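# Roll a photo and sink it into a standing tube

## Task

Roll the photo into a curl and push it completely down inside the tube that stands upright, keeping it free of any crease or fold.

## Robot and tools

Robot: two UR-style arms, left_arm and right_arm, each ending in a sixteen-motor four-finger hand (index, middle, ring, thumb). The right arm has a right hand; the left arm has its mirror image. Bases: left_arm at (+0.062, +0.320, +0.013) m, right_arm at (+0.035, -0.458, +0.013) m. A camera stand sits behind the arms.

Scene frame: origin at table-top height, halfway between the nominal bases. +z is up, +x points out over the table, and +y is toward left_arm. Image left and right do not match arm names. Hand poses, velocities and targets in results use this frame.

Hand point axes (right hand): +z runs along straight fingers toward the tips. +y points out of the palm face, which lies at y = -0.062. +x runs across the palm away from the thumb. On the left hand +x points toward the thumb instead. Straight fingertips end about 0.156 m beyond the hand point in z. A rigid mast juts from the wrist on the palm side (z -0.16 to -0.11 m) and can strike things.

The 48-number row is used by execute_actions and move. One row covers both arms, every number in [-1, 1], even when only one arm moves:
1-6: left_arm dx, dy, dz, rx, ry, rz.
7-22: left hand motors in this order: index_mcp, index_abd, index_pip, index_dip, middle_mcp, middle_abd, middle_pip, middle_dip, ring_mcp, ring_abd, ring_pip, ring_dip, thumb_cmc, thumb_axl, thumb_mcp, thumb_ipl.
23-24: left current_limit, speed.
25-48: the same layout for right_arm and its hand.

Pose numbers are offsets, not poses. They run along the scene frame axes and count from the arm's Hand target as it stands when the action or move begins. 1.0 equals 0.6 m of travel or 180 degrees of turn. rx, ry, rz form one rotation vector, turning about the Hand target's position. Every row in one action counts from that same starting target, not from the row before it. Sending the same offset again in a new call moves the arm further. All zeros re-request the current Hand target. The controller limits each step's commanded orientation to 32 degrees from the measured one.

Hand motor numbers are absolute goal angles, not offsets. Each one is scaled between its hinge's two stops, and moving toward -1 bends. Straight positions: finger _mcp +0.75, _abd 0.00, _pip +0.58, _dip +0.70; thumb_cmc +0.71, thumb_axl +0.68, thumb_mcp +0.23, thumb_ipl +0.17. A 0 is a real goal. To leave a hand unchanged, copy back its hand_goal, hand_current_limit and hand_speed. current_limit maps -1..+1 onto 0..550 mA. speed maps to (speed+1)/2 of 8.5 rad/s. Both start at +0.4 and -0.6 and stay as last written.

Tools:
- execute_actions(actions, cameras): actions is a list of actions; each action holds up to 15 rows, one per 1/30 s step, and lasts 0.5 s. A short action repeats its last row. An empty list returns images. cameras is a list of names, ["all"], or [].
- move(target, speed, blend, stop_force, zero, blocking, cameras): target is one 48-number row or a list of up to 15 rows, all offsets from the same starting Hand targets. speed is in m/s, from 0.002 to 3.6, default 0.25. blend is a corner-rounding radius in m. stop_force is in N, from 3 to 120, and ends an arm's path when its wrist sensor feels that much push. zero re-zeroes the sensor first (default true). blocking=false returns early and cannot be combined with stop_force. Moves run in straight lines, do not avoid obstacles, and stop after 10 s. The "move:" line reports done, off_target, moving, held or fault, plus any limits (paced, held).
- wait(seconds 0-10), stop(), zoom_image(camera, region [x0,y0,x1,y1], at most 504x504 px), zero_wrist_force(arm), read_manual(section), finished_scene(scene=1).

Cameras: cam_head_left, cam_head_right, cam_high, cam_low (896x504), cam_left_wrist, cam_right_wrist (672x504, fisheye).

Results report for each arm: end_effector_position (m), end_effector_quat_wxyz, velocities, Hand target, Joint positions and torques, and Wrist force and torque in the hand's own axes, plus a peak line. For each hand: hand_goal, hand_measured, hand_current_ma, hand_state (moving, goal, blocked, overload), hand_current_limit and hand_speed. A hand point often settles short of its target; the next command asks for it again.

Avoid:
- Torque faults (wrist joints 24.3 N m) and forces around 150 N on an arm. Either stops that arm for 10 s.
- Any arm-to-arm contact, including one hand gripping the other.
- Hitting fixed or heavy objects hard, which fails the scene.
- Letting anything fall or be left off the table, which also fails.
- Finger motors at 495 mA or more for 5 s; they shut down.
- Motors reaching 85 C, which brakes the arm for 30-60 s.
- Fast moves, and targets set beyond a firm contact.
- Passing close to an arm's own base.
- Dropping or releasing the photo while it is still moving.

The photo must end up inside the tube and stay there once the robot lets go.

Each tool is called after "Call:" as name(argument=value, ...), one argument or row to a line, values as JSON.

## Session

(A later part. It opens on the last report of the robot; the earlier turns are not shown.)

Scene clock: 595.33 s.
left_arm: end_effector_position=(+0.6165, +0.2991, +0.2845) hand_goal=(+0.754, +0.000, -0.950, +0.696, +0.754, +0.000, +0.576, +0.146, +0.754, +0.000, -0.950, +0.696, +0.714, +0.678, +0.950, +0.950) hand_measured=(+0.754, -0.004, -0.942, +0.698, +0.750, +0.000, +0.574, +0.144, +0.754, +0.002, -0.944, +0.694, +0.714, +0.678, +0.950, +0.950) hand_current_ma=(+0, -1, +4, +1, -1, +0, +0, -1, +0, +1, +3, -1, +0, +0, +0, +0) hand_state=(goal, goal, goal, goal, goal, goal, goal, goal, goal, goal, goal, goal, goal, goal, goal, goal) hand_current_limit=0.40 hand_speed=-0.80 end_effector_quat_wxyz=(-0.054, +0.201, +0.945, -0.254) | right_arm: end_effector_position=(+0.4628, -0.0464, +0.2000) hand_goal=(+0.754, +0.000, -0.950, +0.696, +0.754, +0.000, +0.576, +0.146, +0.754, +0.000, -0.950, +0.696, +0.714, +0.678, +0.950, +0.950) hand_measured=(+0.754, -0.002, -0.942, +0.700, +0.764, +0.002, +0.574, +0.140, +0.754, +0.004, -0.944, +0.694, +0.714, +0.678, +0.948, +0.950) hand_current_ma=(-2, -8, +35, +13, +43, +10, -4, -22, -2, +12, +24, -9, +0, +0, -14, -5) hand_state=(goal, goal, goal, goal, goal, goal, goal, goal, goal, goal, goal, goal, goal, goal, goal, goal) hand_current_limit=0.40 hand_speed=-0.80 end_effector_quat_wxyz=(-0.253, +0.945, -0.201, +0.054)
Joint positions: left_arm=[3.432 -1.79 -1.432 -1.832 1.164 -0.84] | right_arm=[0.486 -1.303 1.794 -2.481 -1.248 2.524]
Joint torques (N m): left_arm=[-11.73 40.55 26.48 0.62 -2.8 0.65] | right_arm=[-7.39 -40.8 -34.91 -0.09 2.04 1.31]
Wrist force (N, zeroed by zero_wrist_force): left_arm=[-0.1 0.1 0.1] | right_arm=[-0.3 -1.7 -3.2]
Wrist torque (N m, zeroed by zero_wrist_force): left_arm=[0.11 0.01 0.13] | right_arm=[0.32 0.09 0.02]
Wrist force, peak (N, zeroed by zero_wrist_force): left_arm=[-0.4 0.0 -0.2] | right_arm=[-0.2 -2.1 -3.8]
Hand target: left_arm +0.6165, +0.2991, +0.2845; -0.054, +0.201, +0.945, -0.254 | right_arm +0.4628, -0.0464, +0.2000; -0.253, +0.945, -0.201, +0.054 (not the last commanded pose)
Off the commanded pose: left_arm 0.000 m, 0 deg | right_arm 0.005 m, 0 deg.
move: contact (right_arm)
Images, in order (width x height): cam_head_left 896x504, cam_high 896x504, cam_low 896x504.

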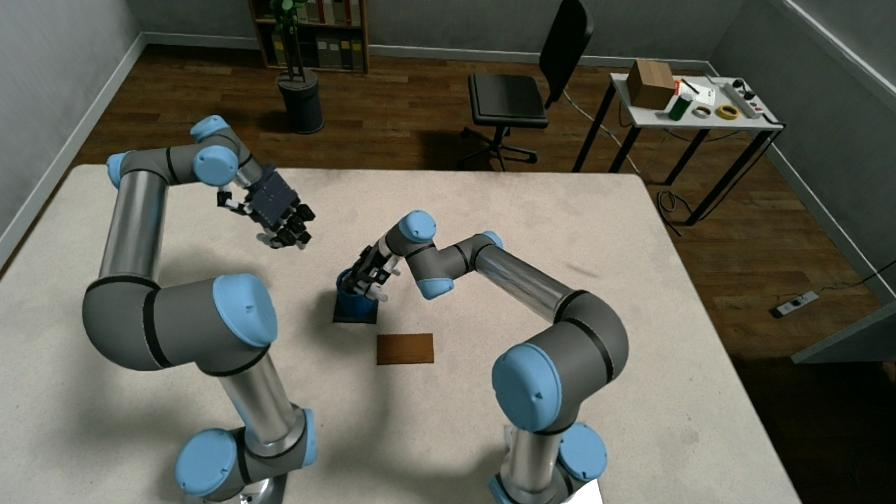

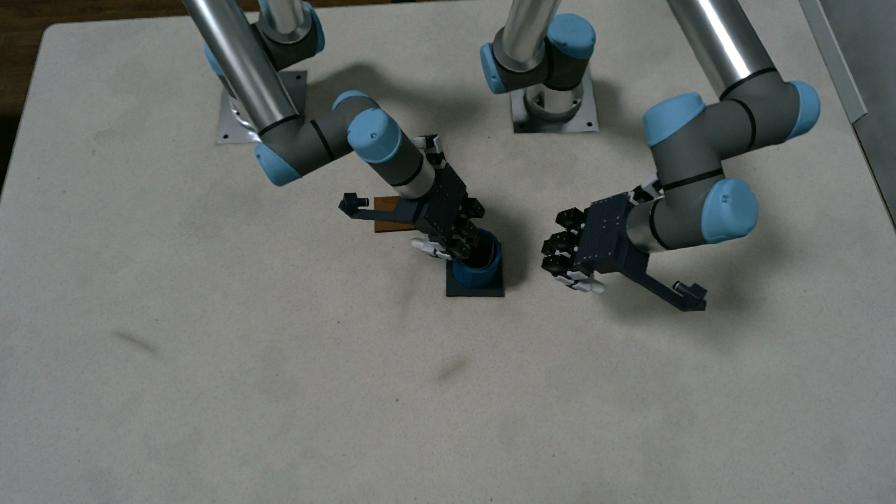

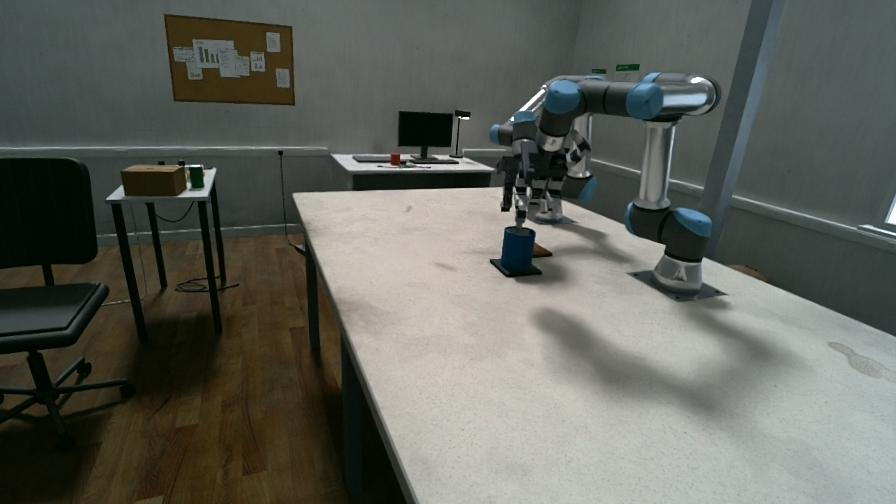

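Call:
move(
  target=[
    [0,0,0,0,0,0,0.753,0,-0.95,0.696,0.753,0,0.576,0.145,0.753,0,-0.95,0.696,0.714,0.678,0.95,0.95,0.4,-0.8,0,0,0.04,0,0,0,0.753,0,-0.95,0.696,0.753,0,0.576,0.145,0.753,0,-0.95,0.696,0.714,0.678,0.95,0.95,0.4,-0.8],
    [0,0,0,0,0,0,0.753,0,-0.95,0.696,0.753,0,0.576,0.145,0.753,0,-0.95,0.696,0.714,0.678,0.95,0.95,0.4,-0.8,-0.055,-0.1232,0.14,0,0,0,0.753,0,-0.95,0.696,0.753,0,0.576,0.145,0.753,0,-0.95,0.696,0.714,0.678,0.95,0.95,0.4,-0.8],
  ],
  speed=[0.04, 0.15],
  cameras=["cam_high","cam_head_left","cam_head_right","cam_low","cam_left_wrist","cam_right_wrist"],
)

Call:
zoom_image(
  camera="cam_low",
  region=[490, 210, 550, 260],
)

Call:
zoom_image(
  camera="cam_high",
  region=[440, 220, 520, 290],
)

Call:
zoom_image(
  camera="cam_head_left",
  region=[320, 250, 390, 320],
)

Call:
zoom_image(
  camera="cam_head_right",
  region=[325, 250, 395, 320],
)

Scene clock: 597.53 s.
left_arm: end_effector_position=(+0.6165, +0.2991, +0.2845) hand_goal=(+0.754, +0.000, -0.950, +0.696, +0.754, +0.000, +0.576, +0.146, +0.754, +0.000, -0.950, +0.696, +0.714, +0.678, +0.950, +0.950) hand_measured=(+0.754, -0.004, -0.942, +0.698, +0.750, +0.000, +0.574, +0.144, +0.754, +0.002, -0.944, +0.694, +0.714, +0.678, +0.950, +0.950) hand_current_ma=(+0, -1, +4, +1, -1, +0, +0, -1, +0, +1, +3, -1, +0, +0, +0, +0) hand_state=(goal, goal, goal, goal, goal, goal, goal, goal, goal, goal, goal, goal, goal, goal, goal, goal) hand_current_limit=0.40 hand_speed=-0.80 end_effector_quat_wxyz=(-0.054, +0.201, +0.945, -0.254) | right_arm: end_effector_position=(+0.4298, -0.1203, +0.2839) hand_goal=(+0.754, +0.000, -0.950, +0.696, +0.754, +0.000, +0.576, +0.146, +0.754, +0.000, -0.950, +0.696, +0.714, +0.678, +0.950, +0.950) hand_measured=(+0.754, -0.002, -0.942, +0.700, +0.750, +0.002, +0.574, +0.144, +0.754, +0.004, -0.944, +0.694, +0.714, +0.678, +0.948, +0.950) hand_current_ma=(-2, -8, +35, +13, -16, +10, -4, -10, -2, +12, +24, -9, +0, +0, -14, -5) hand_state=(goal, goal, goal, goal, goal, goal, goal, goal, goal, goal, goal, goal, goal, goal, goal, goal) hand_current_limit=0.40 hand_speed=-0.80 end_effector_quat_wxyz=(-0.253, +0.945, -0.201, +0.054)
Joint positions: left_arm=[3.432 -1.79 -1.432 -1.832 1.164 -0.84] | right_arm=[0.38 -1.554 1.846 -2.247 -1.206 2.42]
Joint torques (N m): left_arm=[-12.89 41.39 26.41 0.9 -2.9 0.51] | right_arm=[7.81 -29.29 -39.06 -2.63 -1.32 0.59]
Wrist force (N, zeroed by zero_wrist_force): left_arm=[0.0 0.2 0.0] | right_arm=[-0.1 -0.1 -0.3]
Wrist torque (N m, zeroed by zero_wrist_force): left_arm=[0.13 -0.01 0.14] | right_arm=[0.04 0.03 -0.04]
Wrist force, peak (N, zeroed by zero_wrist_force): left_arm=[0.2 0.4 0.3] | right_arm=[-0.1 -1.8 -3.3]
Hand target: left_arm +0.6165, +0.2991, +0.2845; -0.054, +0.201, +0.945, -0.254 | right_arm +0.4298, -0.1203, +0.2840; -0.253, +0.945, -0.201, +0.054
Off the commanded pose: left_arm 0.000 m, 0 deg | right_arm 0.000 m, 0 deg.
move: done

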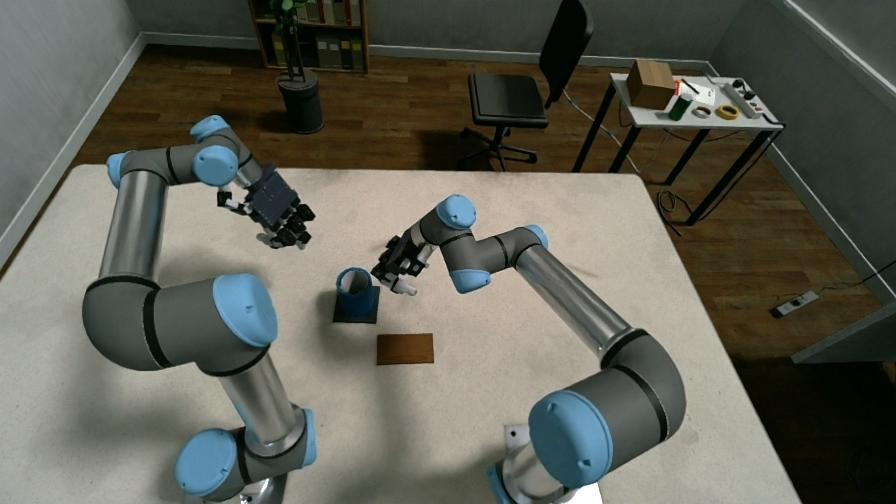

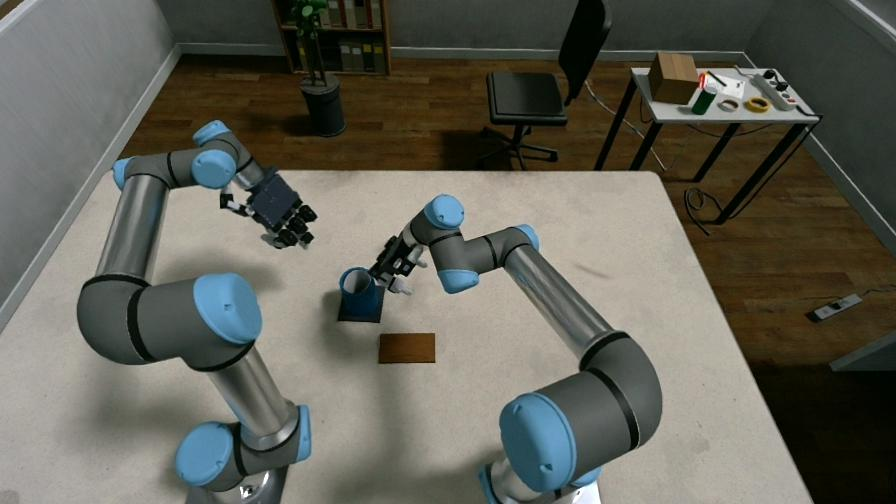

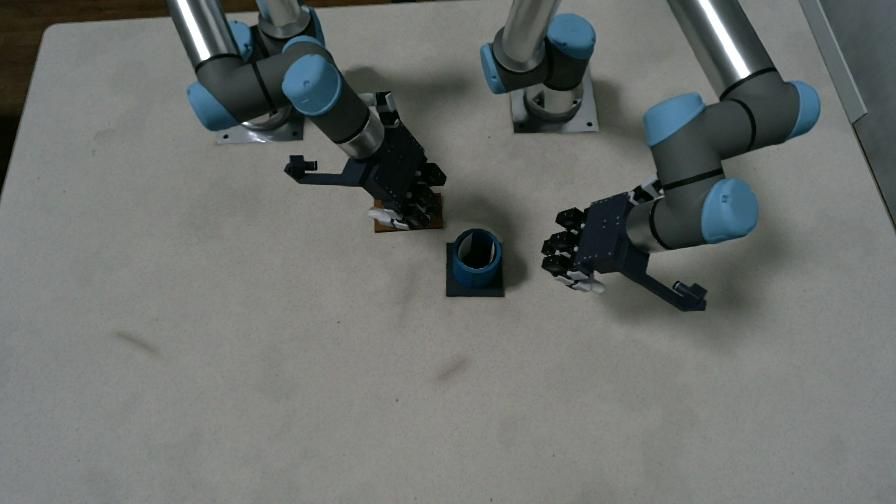

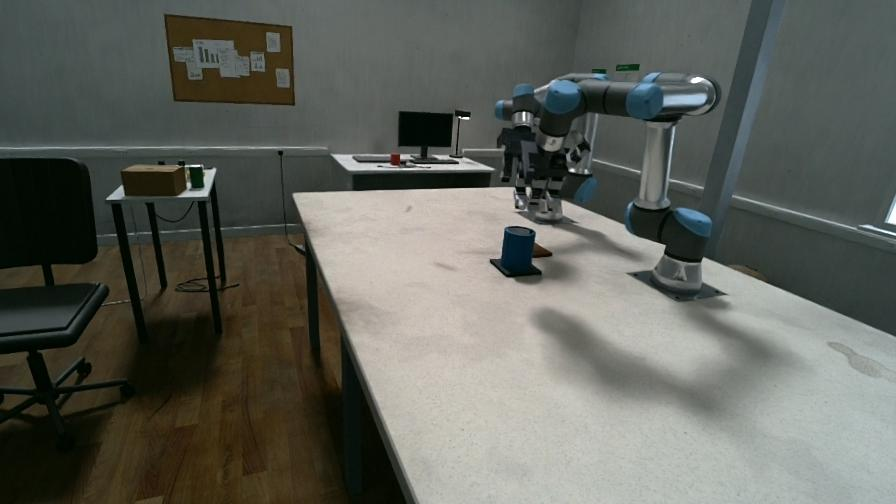

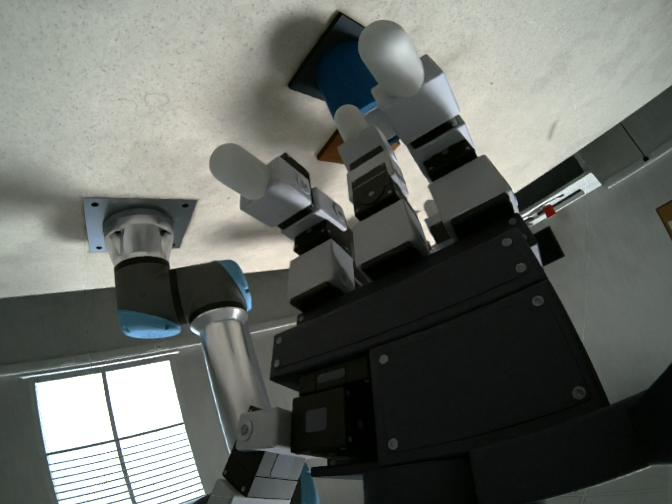

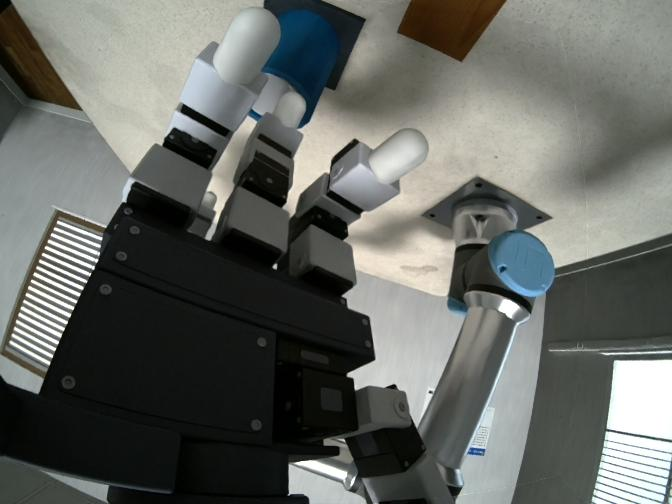

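Scaled by 8.400 from the camera's 896x504 image, which has a finer 1280x720 frame.

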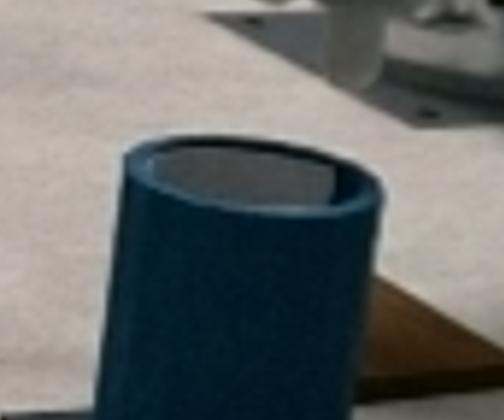

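Scaled by 6.300 from the camera's 896x504 image, which has a finer 1280x720 frame.

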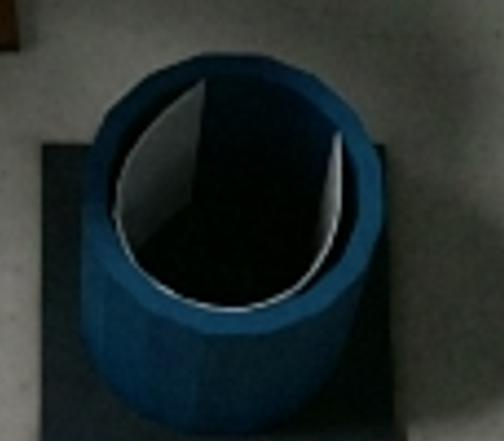

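Scaled by 7.200 from the camera's 896x504 image, which has a finer 1280x720 frame.

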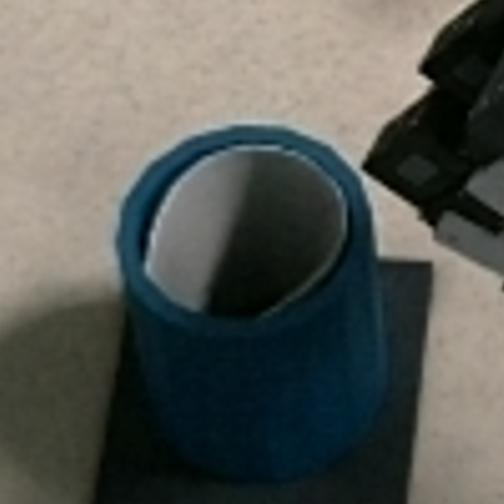

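Scaled by 7.200 from the camera's 896x504 image, which has a finer 1280x720 frame.

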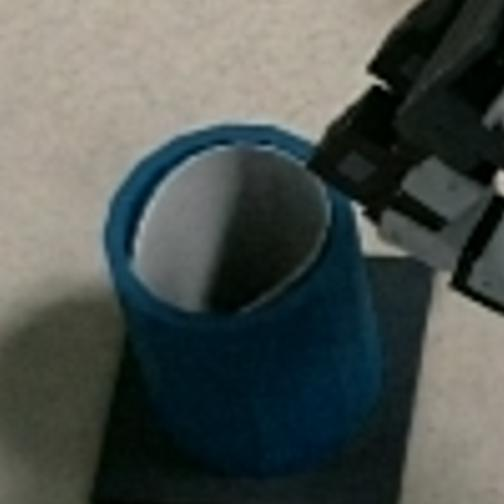

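Call:
move(
  target=[-0.0432,-0.097,-0.0575,-0.2284,0.1017,0,0.753,0,-0.95,-0.8,0.89,0,0.576,-0.609,0.753,0,-0.95,-0.8,0.714,0.678,0.95,0.95,0.4,-0.8,0.0173,0.0387,-0.0567,0.2284,-0.1017,0,0.753,0,-0.95,-0.8,0.89,0,0.576,-0.609,0.753,0,-0.95,-0.8,0.714,0.678,0.95,0.95,0.4,-0.8],
  speed=0.2,
  cameras=["cam_high","cam_head_left","cam_low","cam_left_wrist","cam_right_wrist"],
)

Scene clock: 602.20 s.
left_arm: end_effector_position=(+0.5907, +0.2410, +0.2500) hand_goal=(+0.754, +0.000, -0.950, -0.800, +0.890, +0.000, +0.576, -0.608, +0.754, +0.000, -0.950, -0.800, +0.714, +0.678, +0.950, +0.950) hand_measured=(+0.750, -0.004, -0.928, -0.748, +0.874, +0.000, +0.574, -0.606, +0.750, +0.002, -0.930, -0.746, +0.712, +0.680, +0.950, +0.950) hand_current_ma=(-2, -1, +23, +94, -16, +0, +0, +1, -2, +1, +22, +98, -1, +1, +0, +0) hand_state=(goal, goal, blocked, blocked, goal, goal, goal, goal, goal, goal, blocked, blocked, goal, goal, goal, goal) hand_current_limit=0.40 hand_speed=-0.80 end_effector_quat_wxyz=(-0.127, +0.165, +0.776, -0.596) | right_arm: end_effector_position=(+0.4402, -0.0972, +0.2499) hand_goal=(+0.754, +0.000, -0.950, -0.800, +0.890, +0.000, +0.576, -0.608, +0.754, +0.000, -0.950, -0.800, +0.714, +0.678, +0.950, +0.950) hand_measured=(+0.750, -0.002, -0.930, -0.742, +0.874, +0.002, +0.574, -0.606, +0.750, +0.004, -0.932, -0.742, +0.712, +0.680, +0.948, +0.950) hand_current_ma=(-16, -8, +87, +268, -79, +9, -4, +11, -18, +12, +82, +274, -10, +9, -14, -5) hand_state=(goal, goal, goal, blocked, goal, goal, goal, goal, goal, goal, goal, blocked, goal, goal, goal, goal) hand_current_limit=0.40 hand_speed=-0.80 end_effector_quat_wxyz=(-0.595, +0.776, -0.165, +0.126)
Joint positions: left_arm=[3.551 -2.066 -1.243 -2.612 0.812 -0.255] | right_arm=[0.125 -1.446 2.293 -3.494 -0.578 2.718]
Joint torques (N m): left_arm=[-13.24 45.24 12.35 -2.32 1.49 1.13] | right_arm=[12.39 -25.46 -30.39 -4.18 1.87 0.89]
Wrist force (N, zeroed by zero_wrist_force): left_arm=[-0.5 0.9 0.0] | right_arm=[0.5 -0.9 -0.2]
Wrist torque (N m, zeroed by zero_wrist_force): left_arm=[0.35 0.10 0.14] | right_arm=[-0.11 0.03 0.13]
Wrist force, peak (N, zeroed by zero_wrist_force): left_arm=[-0.7 1.0 -0.1] | right_arm=[0.7 -1.1 -0.1]
Hand target: left_arm +0.5906, +0.2409, +0.2500; -0.127, +0.165, +0.776, -0.596 | right_arm +0.4401, -0.0971, +0.2500; -0.595, +0.776, -0.165, +0.126
Off the commanded pose: left_arm 0.000 m, 0 deg | right_arm 0.000 m, 0 deg.
move: done
Images, in order (width x height): cam_head_left 896x504, cam_high 896x504, cam_low 896x504, cam_left_wrist 672x504, cam_right_wrist 672x504.

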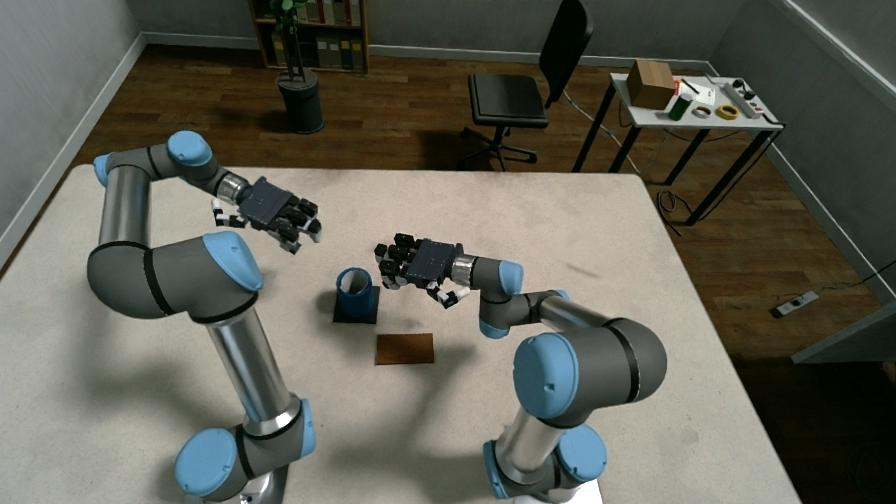

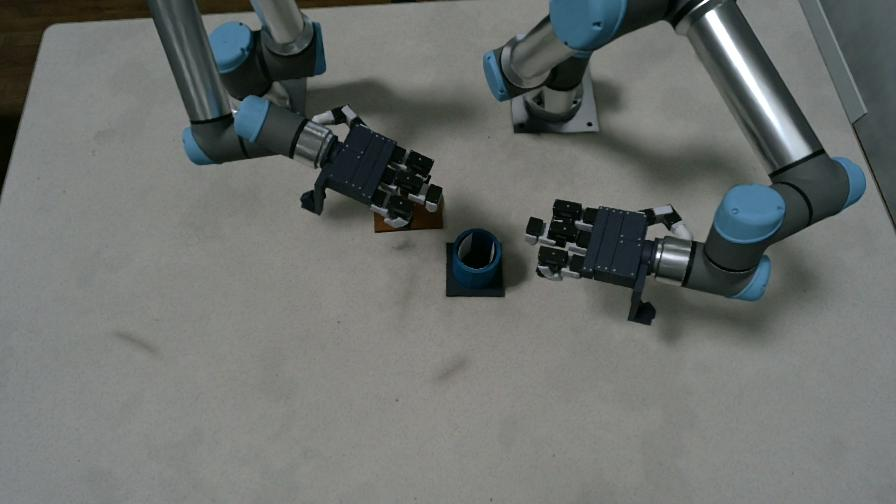

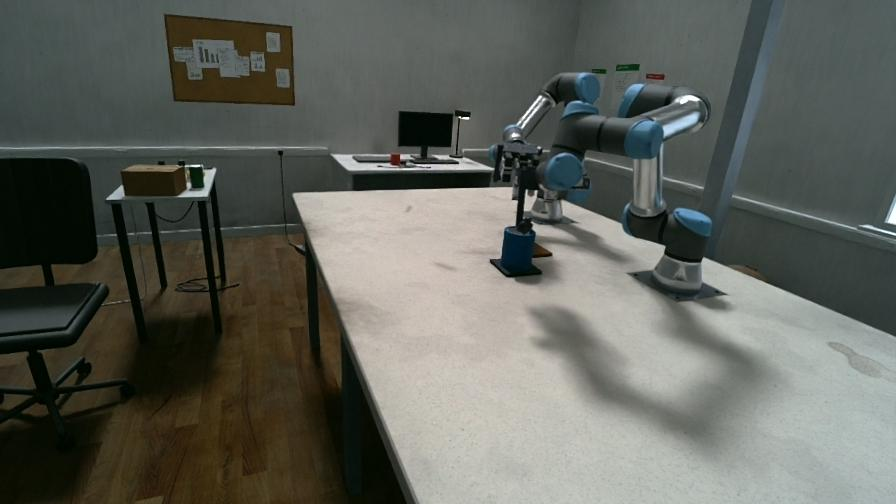

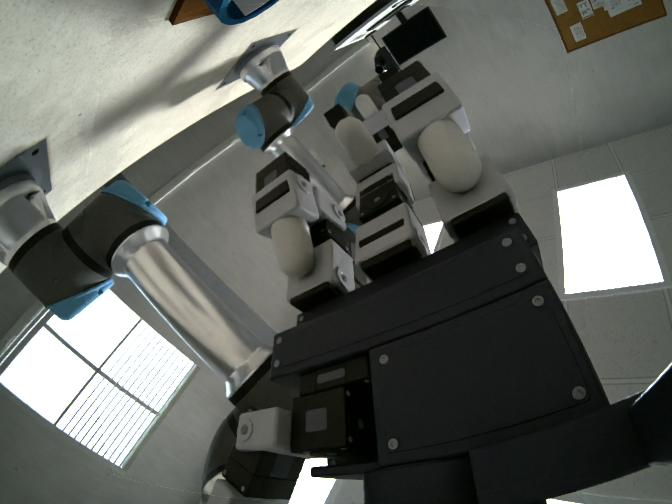

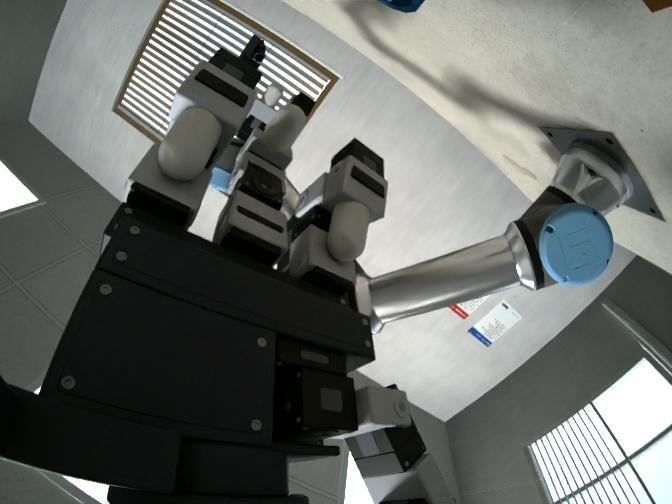

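Call:
move(
  target=[-0.0473,-0.1065,-0.134,0,0,0,0.753,0,-0.95,-0.7,0.89,0,0.576,-0.609,0.753,0,-0.95,-0.7,0.714,0.678,0.95,0.95,0.4,-0.8,0.0475,0.1065,-0.134,0,0,0,0.753,0,-0.95,-0.7,0.89,0,0.576,-0.609,0.753,0,-0.95,-0.7,0.714,0.678,0.95,0.95,0.4,-0.8],
  speed=0.1,
  cameras=["cam_high","cam_head_left","cam_low"],
)

Call:
zoom_image(
  camera="cam_high",
  region=[420, 190, 540, 300],
)

Call:
zoom_image(
  camera="cam_head_left",
  region=[300, 220, 410, 330],
)

Call:
zoom_image(
  camera="cam_low",
  region=[460, 170, 580, 280],
)

Scene clock: 604.00 s.
left_arm: end_effector_position=(+0.5622, +0.1769, +0.1696) hand_goal=(+0.754, +0.000, -0.950, -0.700, +0.890, +0.000, +0.576, -0.608, +0.754, +0.000, -0.950, -0.700, +0.714, +0.678, +0.950, +0.950) hand_measured=(+0.750, -0.004, -0.944, -0.702, +0.874, +0.000, +0.574, -0.606, +0.750, +0.002, -0.944, -0.702, +0.712, +0.680, +0.950, +0.950) hand_current_ma=(-2, -1, +3, -1, -16, +0, +0, +1, -2, +1, +3, -1, -1, +1, +0, +0) hand_state=(goal, goal, goal, goal, goal, goal, goal, goal, goal, goal, goal, goal, goal, goal, goal, goal) hand_current_limit=0.40 hand_speed=-0.80 end_effector_quat_wxyz=(-0.127, +0.165, +0.776, -0.596) | right_arm: end_effector_position=(+0.4686, -0.0332, +0.1696) hand_goal=(+0.754, +0.000, -0.950, -0.700, +0.890, +0.000, +0.576, -0.608, +0.754, +0.000, -0.950, -0.700, +0.714, +0.678, +0.950, +0.950) hand_measured=(+0.750, -0.002, -0.944, -0.702, +0.874, +0.002, +0.574, -0.606, +0.750, +0.004, -0.944, -0.702, +0.712, +0.680, +0.948, +0.950) hand_current_ma=(-17, -8, +25, -11, -79, +9, -4, +11, -19, +12, +22, -10, -11, +9, -14, -5) hand_state=(goal, goal, goal, goal, goal, goal, goal, goal, goal, goal, goal, goal, goal, goal, goal, goal) hand_current_limit=0.40 hand_speed=-0.80 end_effector_quat_wxyz=(-0.595, +0.776, -0.165, +0.126)
Joint positions: left_arm=[3.465 -2.032 -1.512 -2.345 0.733 -0.3] | right_arm=[0.274 -1.125 2.171 -3.78 -0.712 2.826]
Joint torques (N m): left_arm=[9.77 45.59 16.93 -0.03 1.62 1.41] | right_arm=[-8.97 -28.47 1.08 -0.67 1.7 -1.68]
Wrist force (N, zeroed by zero_wrist_force): left_arm=[-0.6 0.3 0.1] | right_arm=[0.4 -1.2 -0.2]
Wrist torque (N m, zeroed by zero_wrist_force): left_arm=[0.26 0.13 0.13] | right_arm=[-0.14 0.04 0.06]
Wrist force, peak (N, zeroed by zero_wrist_force): left_arm=[-0.5 1.1 1.1] | right_arm=[0.4 -1.5 -1.1]
Hand target: left_arm +0.5622, +0.1770, +0.1696; -0.127, +0.165, +0.776, -0.596 | right_arm +0.4686, -0.0332, +0.1696; -0.595, +0.776, -0.165, +0.126
Off the commanded pose: left_arm 0.000 m, 0 deg | right_arm 0.000 m, 0 deg.
move: done
Images, in order (width x height): cam_head_left 896x504, cam_high 896x504, cam_low 896x504.

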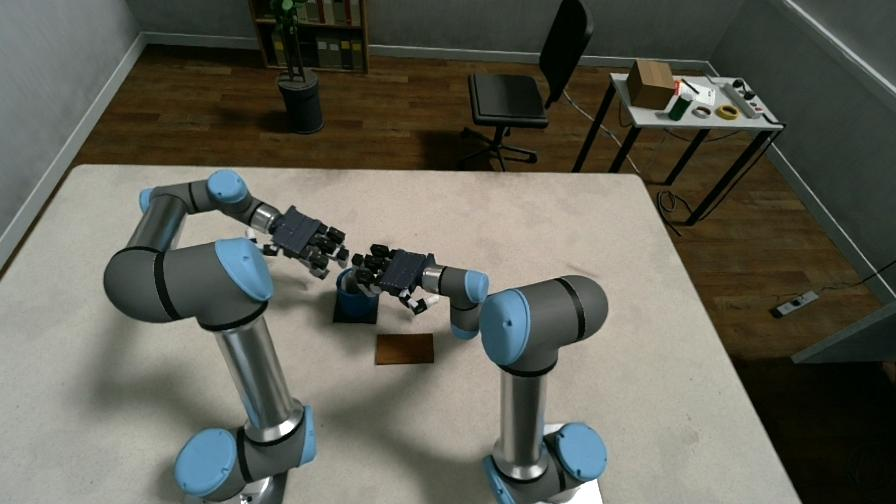

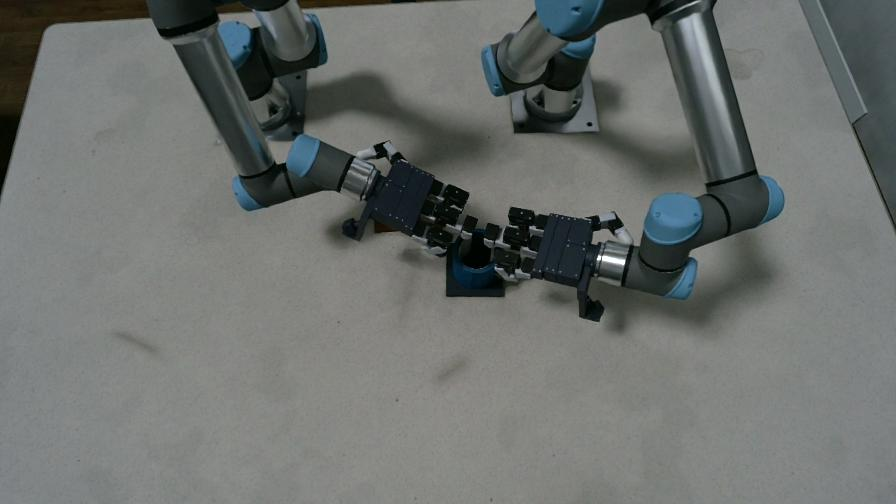

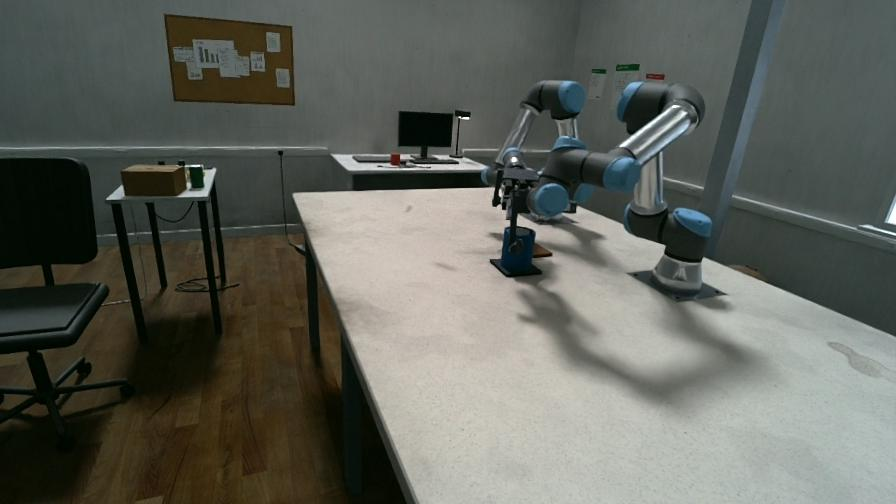

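Scaled by 4.200 from the camera's 896x504 image, which has a finer 1280x720 frame.

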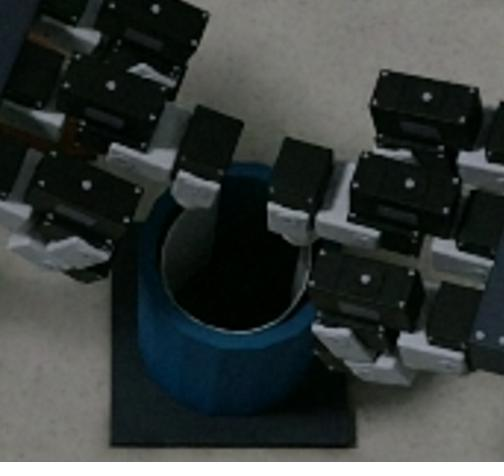

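Scaled by 4.582 from the camera's 896x504 image, which has a finer 1280x720 frame.

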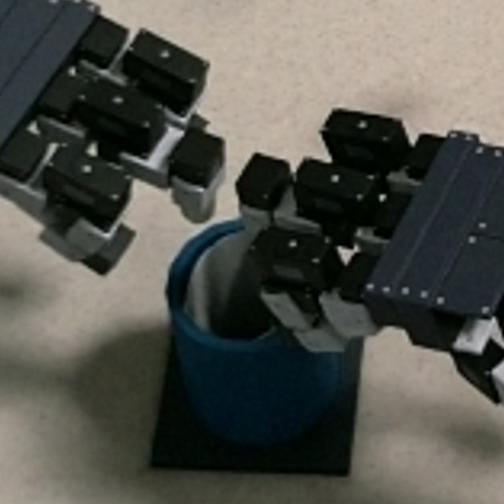

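Scaled by 4.200 from the camera's 896x504 image, which has a finer 1280x720 frame.

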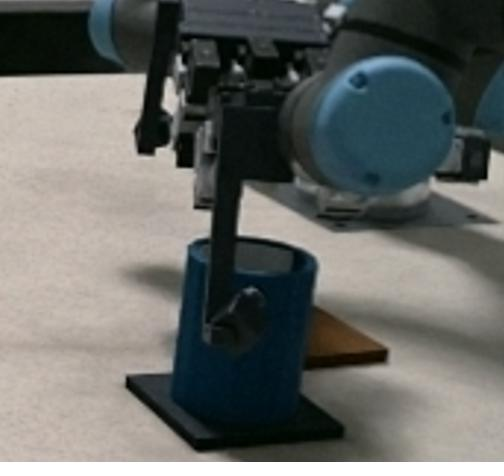

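Call:
move(
  target=[-0.0014,-0.003,-0.075,0,0,0,0.753,0,-0.95,-0.7,0.89,0,0.576,-0.609,0.753,0,-0.95,-0.7,0.714,0.678,0.95,0.95,0.4,-0.8,0.0014,0.003,-0.075,0,0,0,0.753,0,-0.95,-0.7,0.89,0,0.576,-0.609,0.753,0,-0.95,-0.7,0.714,0.678,0.95,0.95,0.4,-0.8],
  speed=0.05,
  cameras=["cam_high","cam_head_left","cam_low"],
)

Call:
zoom_image(
  camera="cam_high",
  region=[430, 210, 520, 290],
)

Call:
zoom_image(
  camera="cam_head_left",
  region=[310, 240, 400, 320],
)

Call:
zoom_image(
  camera="cam_low",
  region=[480, 190, 560, 270],
)

Scene clock: 605.53 s.
left_arm: end_effector_position=(+0.5613, +0.1752, +0.1245) hand_goal=(+0.754, +0.000, -0.950, -0.700, +0.890, +0.000, +0.576, -0.608, +0.754, +0.000, -0.950, -0.700, +0.714, +0.678, +0.950, +0.950) hand_measured=(+0.750, -0.004, -0.944, -0.702, +0.874, +0.000, +0.574, -0.606, +0.750, +0.002, -0.944, -0.702, +0.712, +0.680, +0.950, +0.950) hand_current_ma=(-2, -1, +3, -1, -16, +0, +0, +1, -2, +1, +2, -1, -1, +1, +0, +0) hand_state=(goal, goal, goal, goal, goal, goal, goal, goal, goal, goal, goal, goal, goal, goal, goal, goal) hand_current_limit=0.40 hand_speed=-0.80 end_effector_quat_wxyz=(-0.127, +0.165, +0.776, -0.596) | right_arm: end_effector_position=(+0.4695, -0.0314, +0.1245) hand_goal=(+0.754, +0.000, -0.950, -0.700, +0.890, +0.000, +0.576, -0.608, +0.754, +0.000, -0.950, -0.700, +0.714, +0.678, +0.950, +0.950) hand_measured=(+0.750, -0.002, -0.944, -0.702, +0.874, +0.002, +0.574, -0.606, +0.750, +0.004, -0.944, -0.702, +0.712, +0.680, +0.948, +0.950) hand_current_ma=(-17, -8, +25, -11, -79, +9, -4, +11, -19, +12, +22, -10, -11, +9, -14, -5) hand_state=(goal, goal, goal, goal, goal, goal, goal, goal, goal, goal, goal, goal, goal, goal, goal, goal) hand_current_limit=0.40 hand_speed=-0.80 end_effector_quat_wxyz=(-0.595, +0.776, -0.165, +0.126)
Joint positions: left_arm=[3.462 -2.076 -1.571 -2.241 0.731 -0.302] | right_arm=[0.277 -1.007 2.173 -3.901 -0.716 2.829]
Joint torques (N m): left_arm=[-10.48 48.63 24.81 -2.1 -2.29 -1.16] | right_arm=[8.28 -43.74 -24.45 0.44 -0.54 1.42]
Wrist force (N, zeroed by zero_wrist_force): left_arm=[-0.6 0.5 0.3] | right_arm=[0.6 -0.8 -0.2]
Wrist torque (N m, zeroed by zero_wrist_force): left_arm=[0.26 0.12 0.16] | right_arm=[-0.09 0.01 0.03]
Wrist force, peak (N, zeroed by zero_wrist_force): left_arm=[-0.6 1.1 0.4] | right_arm=[0.3 -1.5 -0.3]
Hand target: left_arm +0.5614, +0.1752, +0.1246; -0.127, +0.165, +0.776, -0.596 | right_arm +0.4695, -0.0314, +0.1246; -0.595, +0.776, -0.165, +0.126
Off the commanded pose: left_arm 0.000 m, 0 deg | right_arm 0.000 m, 0 deg.
move: done
Images, in order (width x height): cam_head_left 896x504, cam_high 896x504, cam_low 896x504.

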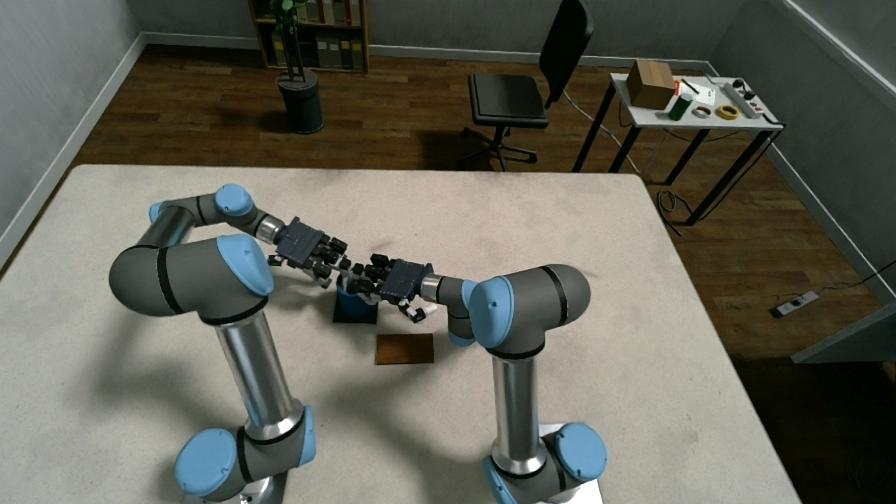

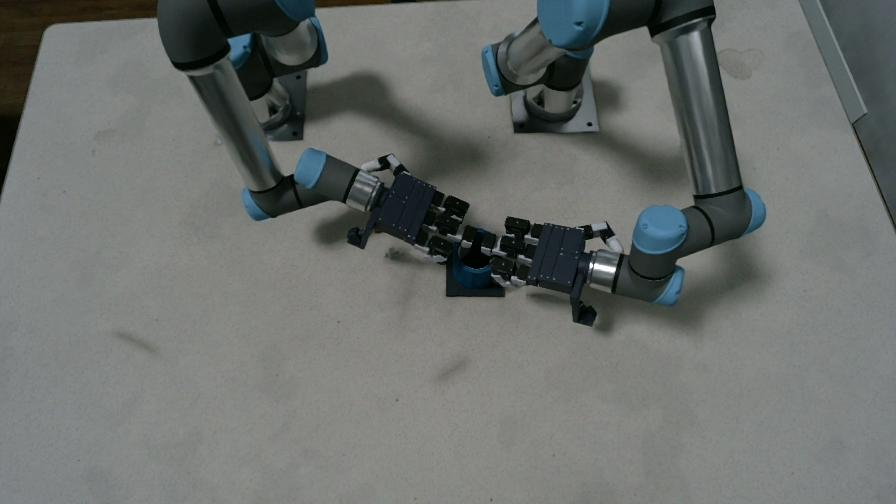

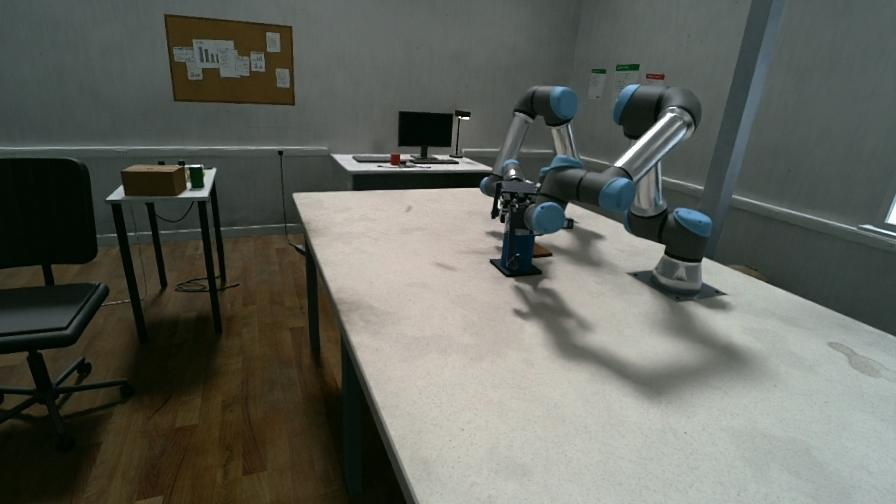

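Scaled by 5.600 from the camera's 896x504 image, which has a finer 1280x720 frame.

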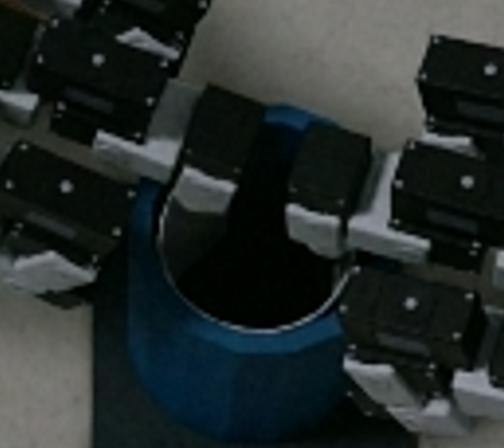

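Scaled by 5.600 from the camera's 896x504 image, which has a finer 1280x720 frame.

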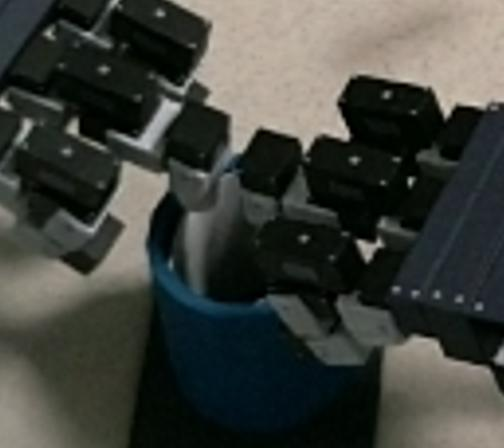

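Scaled by 6.300 from the camera's 896x504 image, which has a finer 1280x720 frame.

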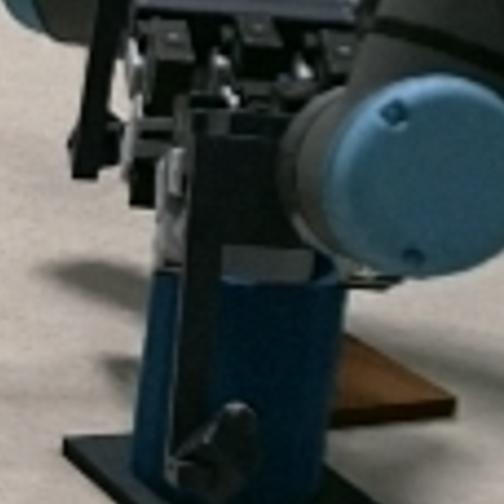

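Call:
move(
  target=[0,0,-0.0417,0,0,0,0.753,0,-0.95,-0.7,0.89,0,0.576,-0.609,0.753,0,-0.95,-0.7,0.714,0.678,0.95,0.95,0.4,-0.8,0,0,-0.0417,0,0,0,0.753,0,-0.95,-0.7,0.89,0,0.576,-0.609,0.753,0,-0.95,-0.7,0.714,0.678,0.95,0.95,0.4,-0.8],
  speed=0.02,
  stop_force=3,
  cameras=["cam_high","cam_head_left","cam_low"],
)

Call:
zoom_image(
  camera="cam_high",
  region=[430, 210, 520, 290],
)

Call:
zoom_image(
  camera="cam_head_left",
  region=[310, 240, 400, 320],
)

Scene clock: 607.97 s.
left_arm: end_effector_position=(+0.5614, +0.1752, +0.0995) hand_goal=(+0.754, +0.000, -0.950, -0.700, +0.890, +0.000, +0.576, -0.608, +0.754, +0.000, -0.950, -0.700, +0.714, +0.678, +0.950, +0.950) hand_measured=(+0.750, -0.004, -0.944, -0.702, +0.874, +0.000, +0.574, -0.606, +0.750, +0.002, -0.944, -0.702, +0.712, +0.680, +0.950, +0.950) hand_current_ma=(-2, -1, +3, -1, -16, +0, +0, +1, -2, +1, +2, -1, -1, +1, +0, +0) hand_state=(goal, goal, goal, goal, goal, goal, goal, goal, goal, goal, goal, goal, goal, goal, goal, goal) hand_current_limit=0.40 hand_speed=-0.80 end_effector_quat_wxyz=(-0.127, +0.165, +0.776, -0.596) | right_arm: end_effector_position=(+0.4695, -0.0314, +0.0996) hand_goal=(+0.754, +0.000, -0.950, -0.700, +0.890, +0.000, +0.576, -0.608, +0.754, +0.000, -0.950, -0.700, +0.714, +0.678, +0.950, +0.950) hand_measured=(+0.750, -0.002, -0.944, -0.702, +0.874, +0.002, +0.574, -0.606, +0.750, +0.004, -0.944, -0.702, +0.712, +0.680, +0.948, +0.950) hand_current_ma=(-17, -8, +24, -11, -79, +9, -4, +11, -19, +12, +22, -10, -11, +9, -14, -5) hand_state=(goal, goal, goal, goal, goal, goal, goal, goal, goal, goal, goal, goal, goal, goal, goal, goal) hand_current_limit=0.40 hand_speed=-0.80 end_effector_quat_wxyz=(-0.595, +0.776, -0.165, +0.126)
Joint positions: left_arm=[3.462 -2.106 -1.596 -2.185 0.731 -0.302] | right_arm=[0.277 -0.941 2.17 -3.965 -0.716 2.828]
Joint torques (N m): left_arm=[4.67 48.84 24.49 -2.32 0.42 -0.86] | right_arm=[-7.12 -46.06 -13.96 0.53 1.96 1.43]
Wrist force (N, zeroed by zero_wrist_force): left_arm=[-0.3 0.3 0.4] | right_arm=[0.7 -0.5 -0.3]
Wrist torque (N m, zeroed by zero_wrist_force): left_arm=[0.22 0.08 0.18] | right_arm=[-0.04 -0.01 0.05]
Wrist force, peak (N, zeroed by zero_wrist_force): left_arm=[-0.4 0.9 0.2] | right_arm=[0.6 -1.0 -0.4]
Hand target: left_arm +0.5614, +0.1752, +0.0995; -0.127, +0.165, +0.776, -0.596 | right_arm +0.4695, -0.0314, +0.0996; -0.595, +0.776, -0.165, +0.126
Off the commanded pose: left_arm 0.000 m, 0 deg | right_arm 0.000 m, 0 deg.
move: done
Images, in order (width x height): cam_head_left 896x504, cam_high 896x504, cam_low 896x504.

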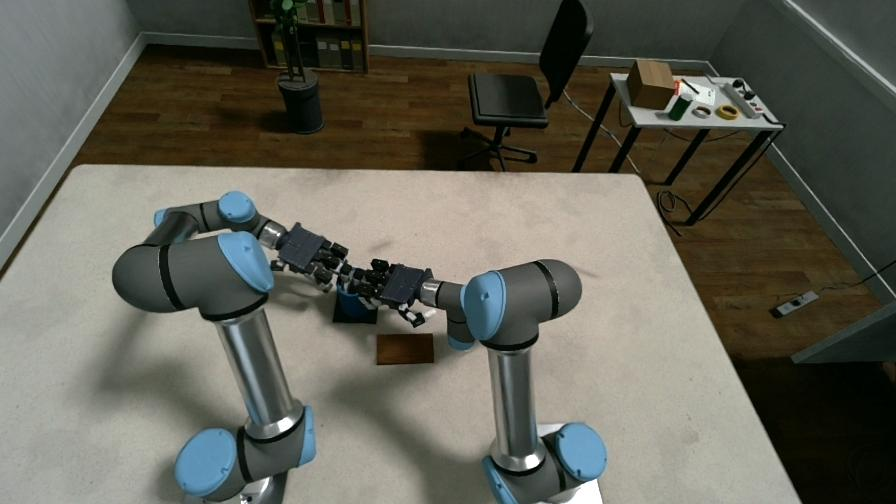

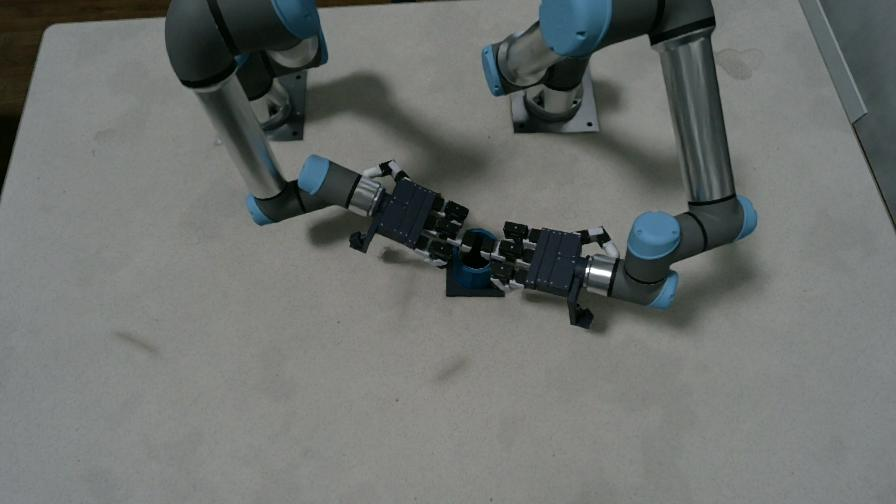

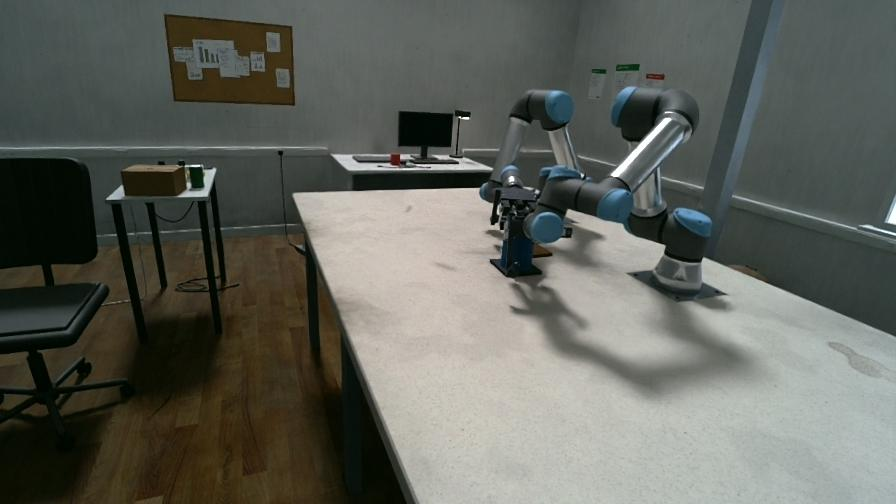

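Scaled by 5.600 from the camera's 896x504 image, which has a finer 1280x720 frame.

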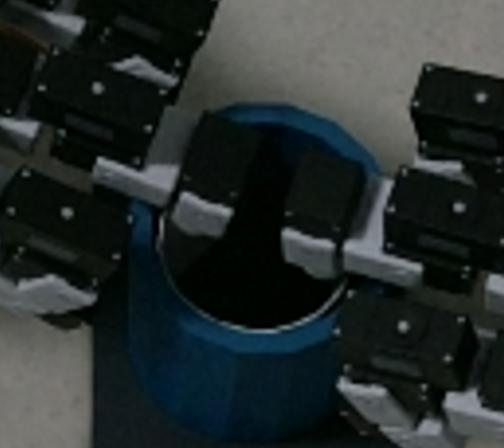

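Scaled by 5.600 from the camera's 896x504 image, which has a finer 1280x720 frame.

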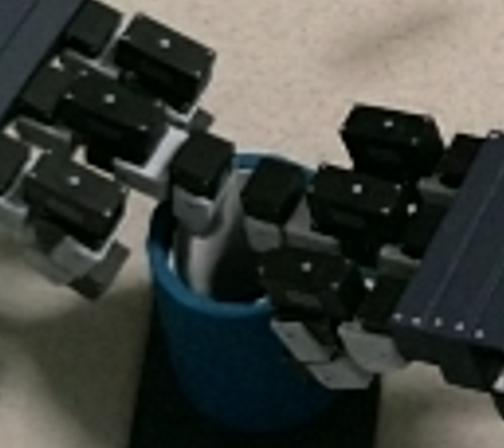

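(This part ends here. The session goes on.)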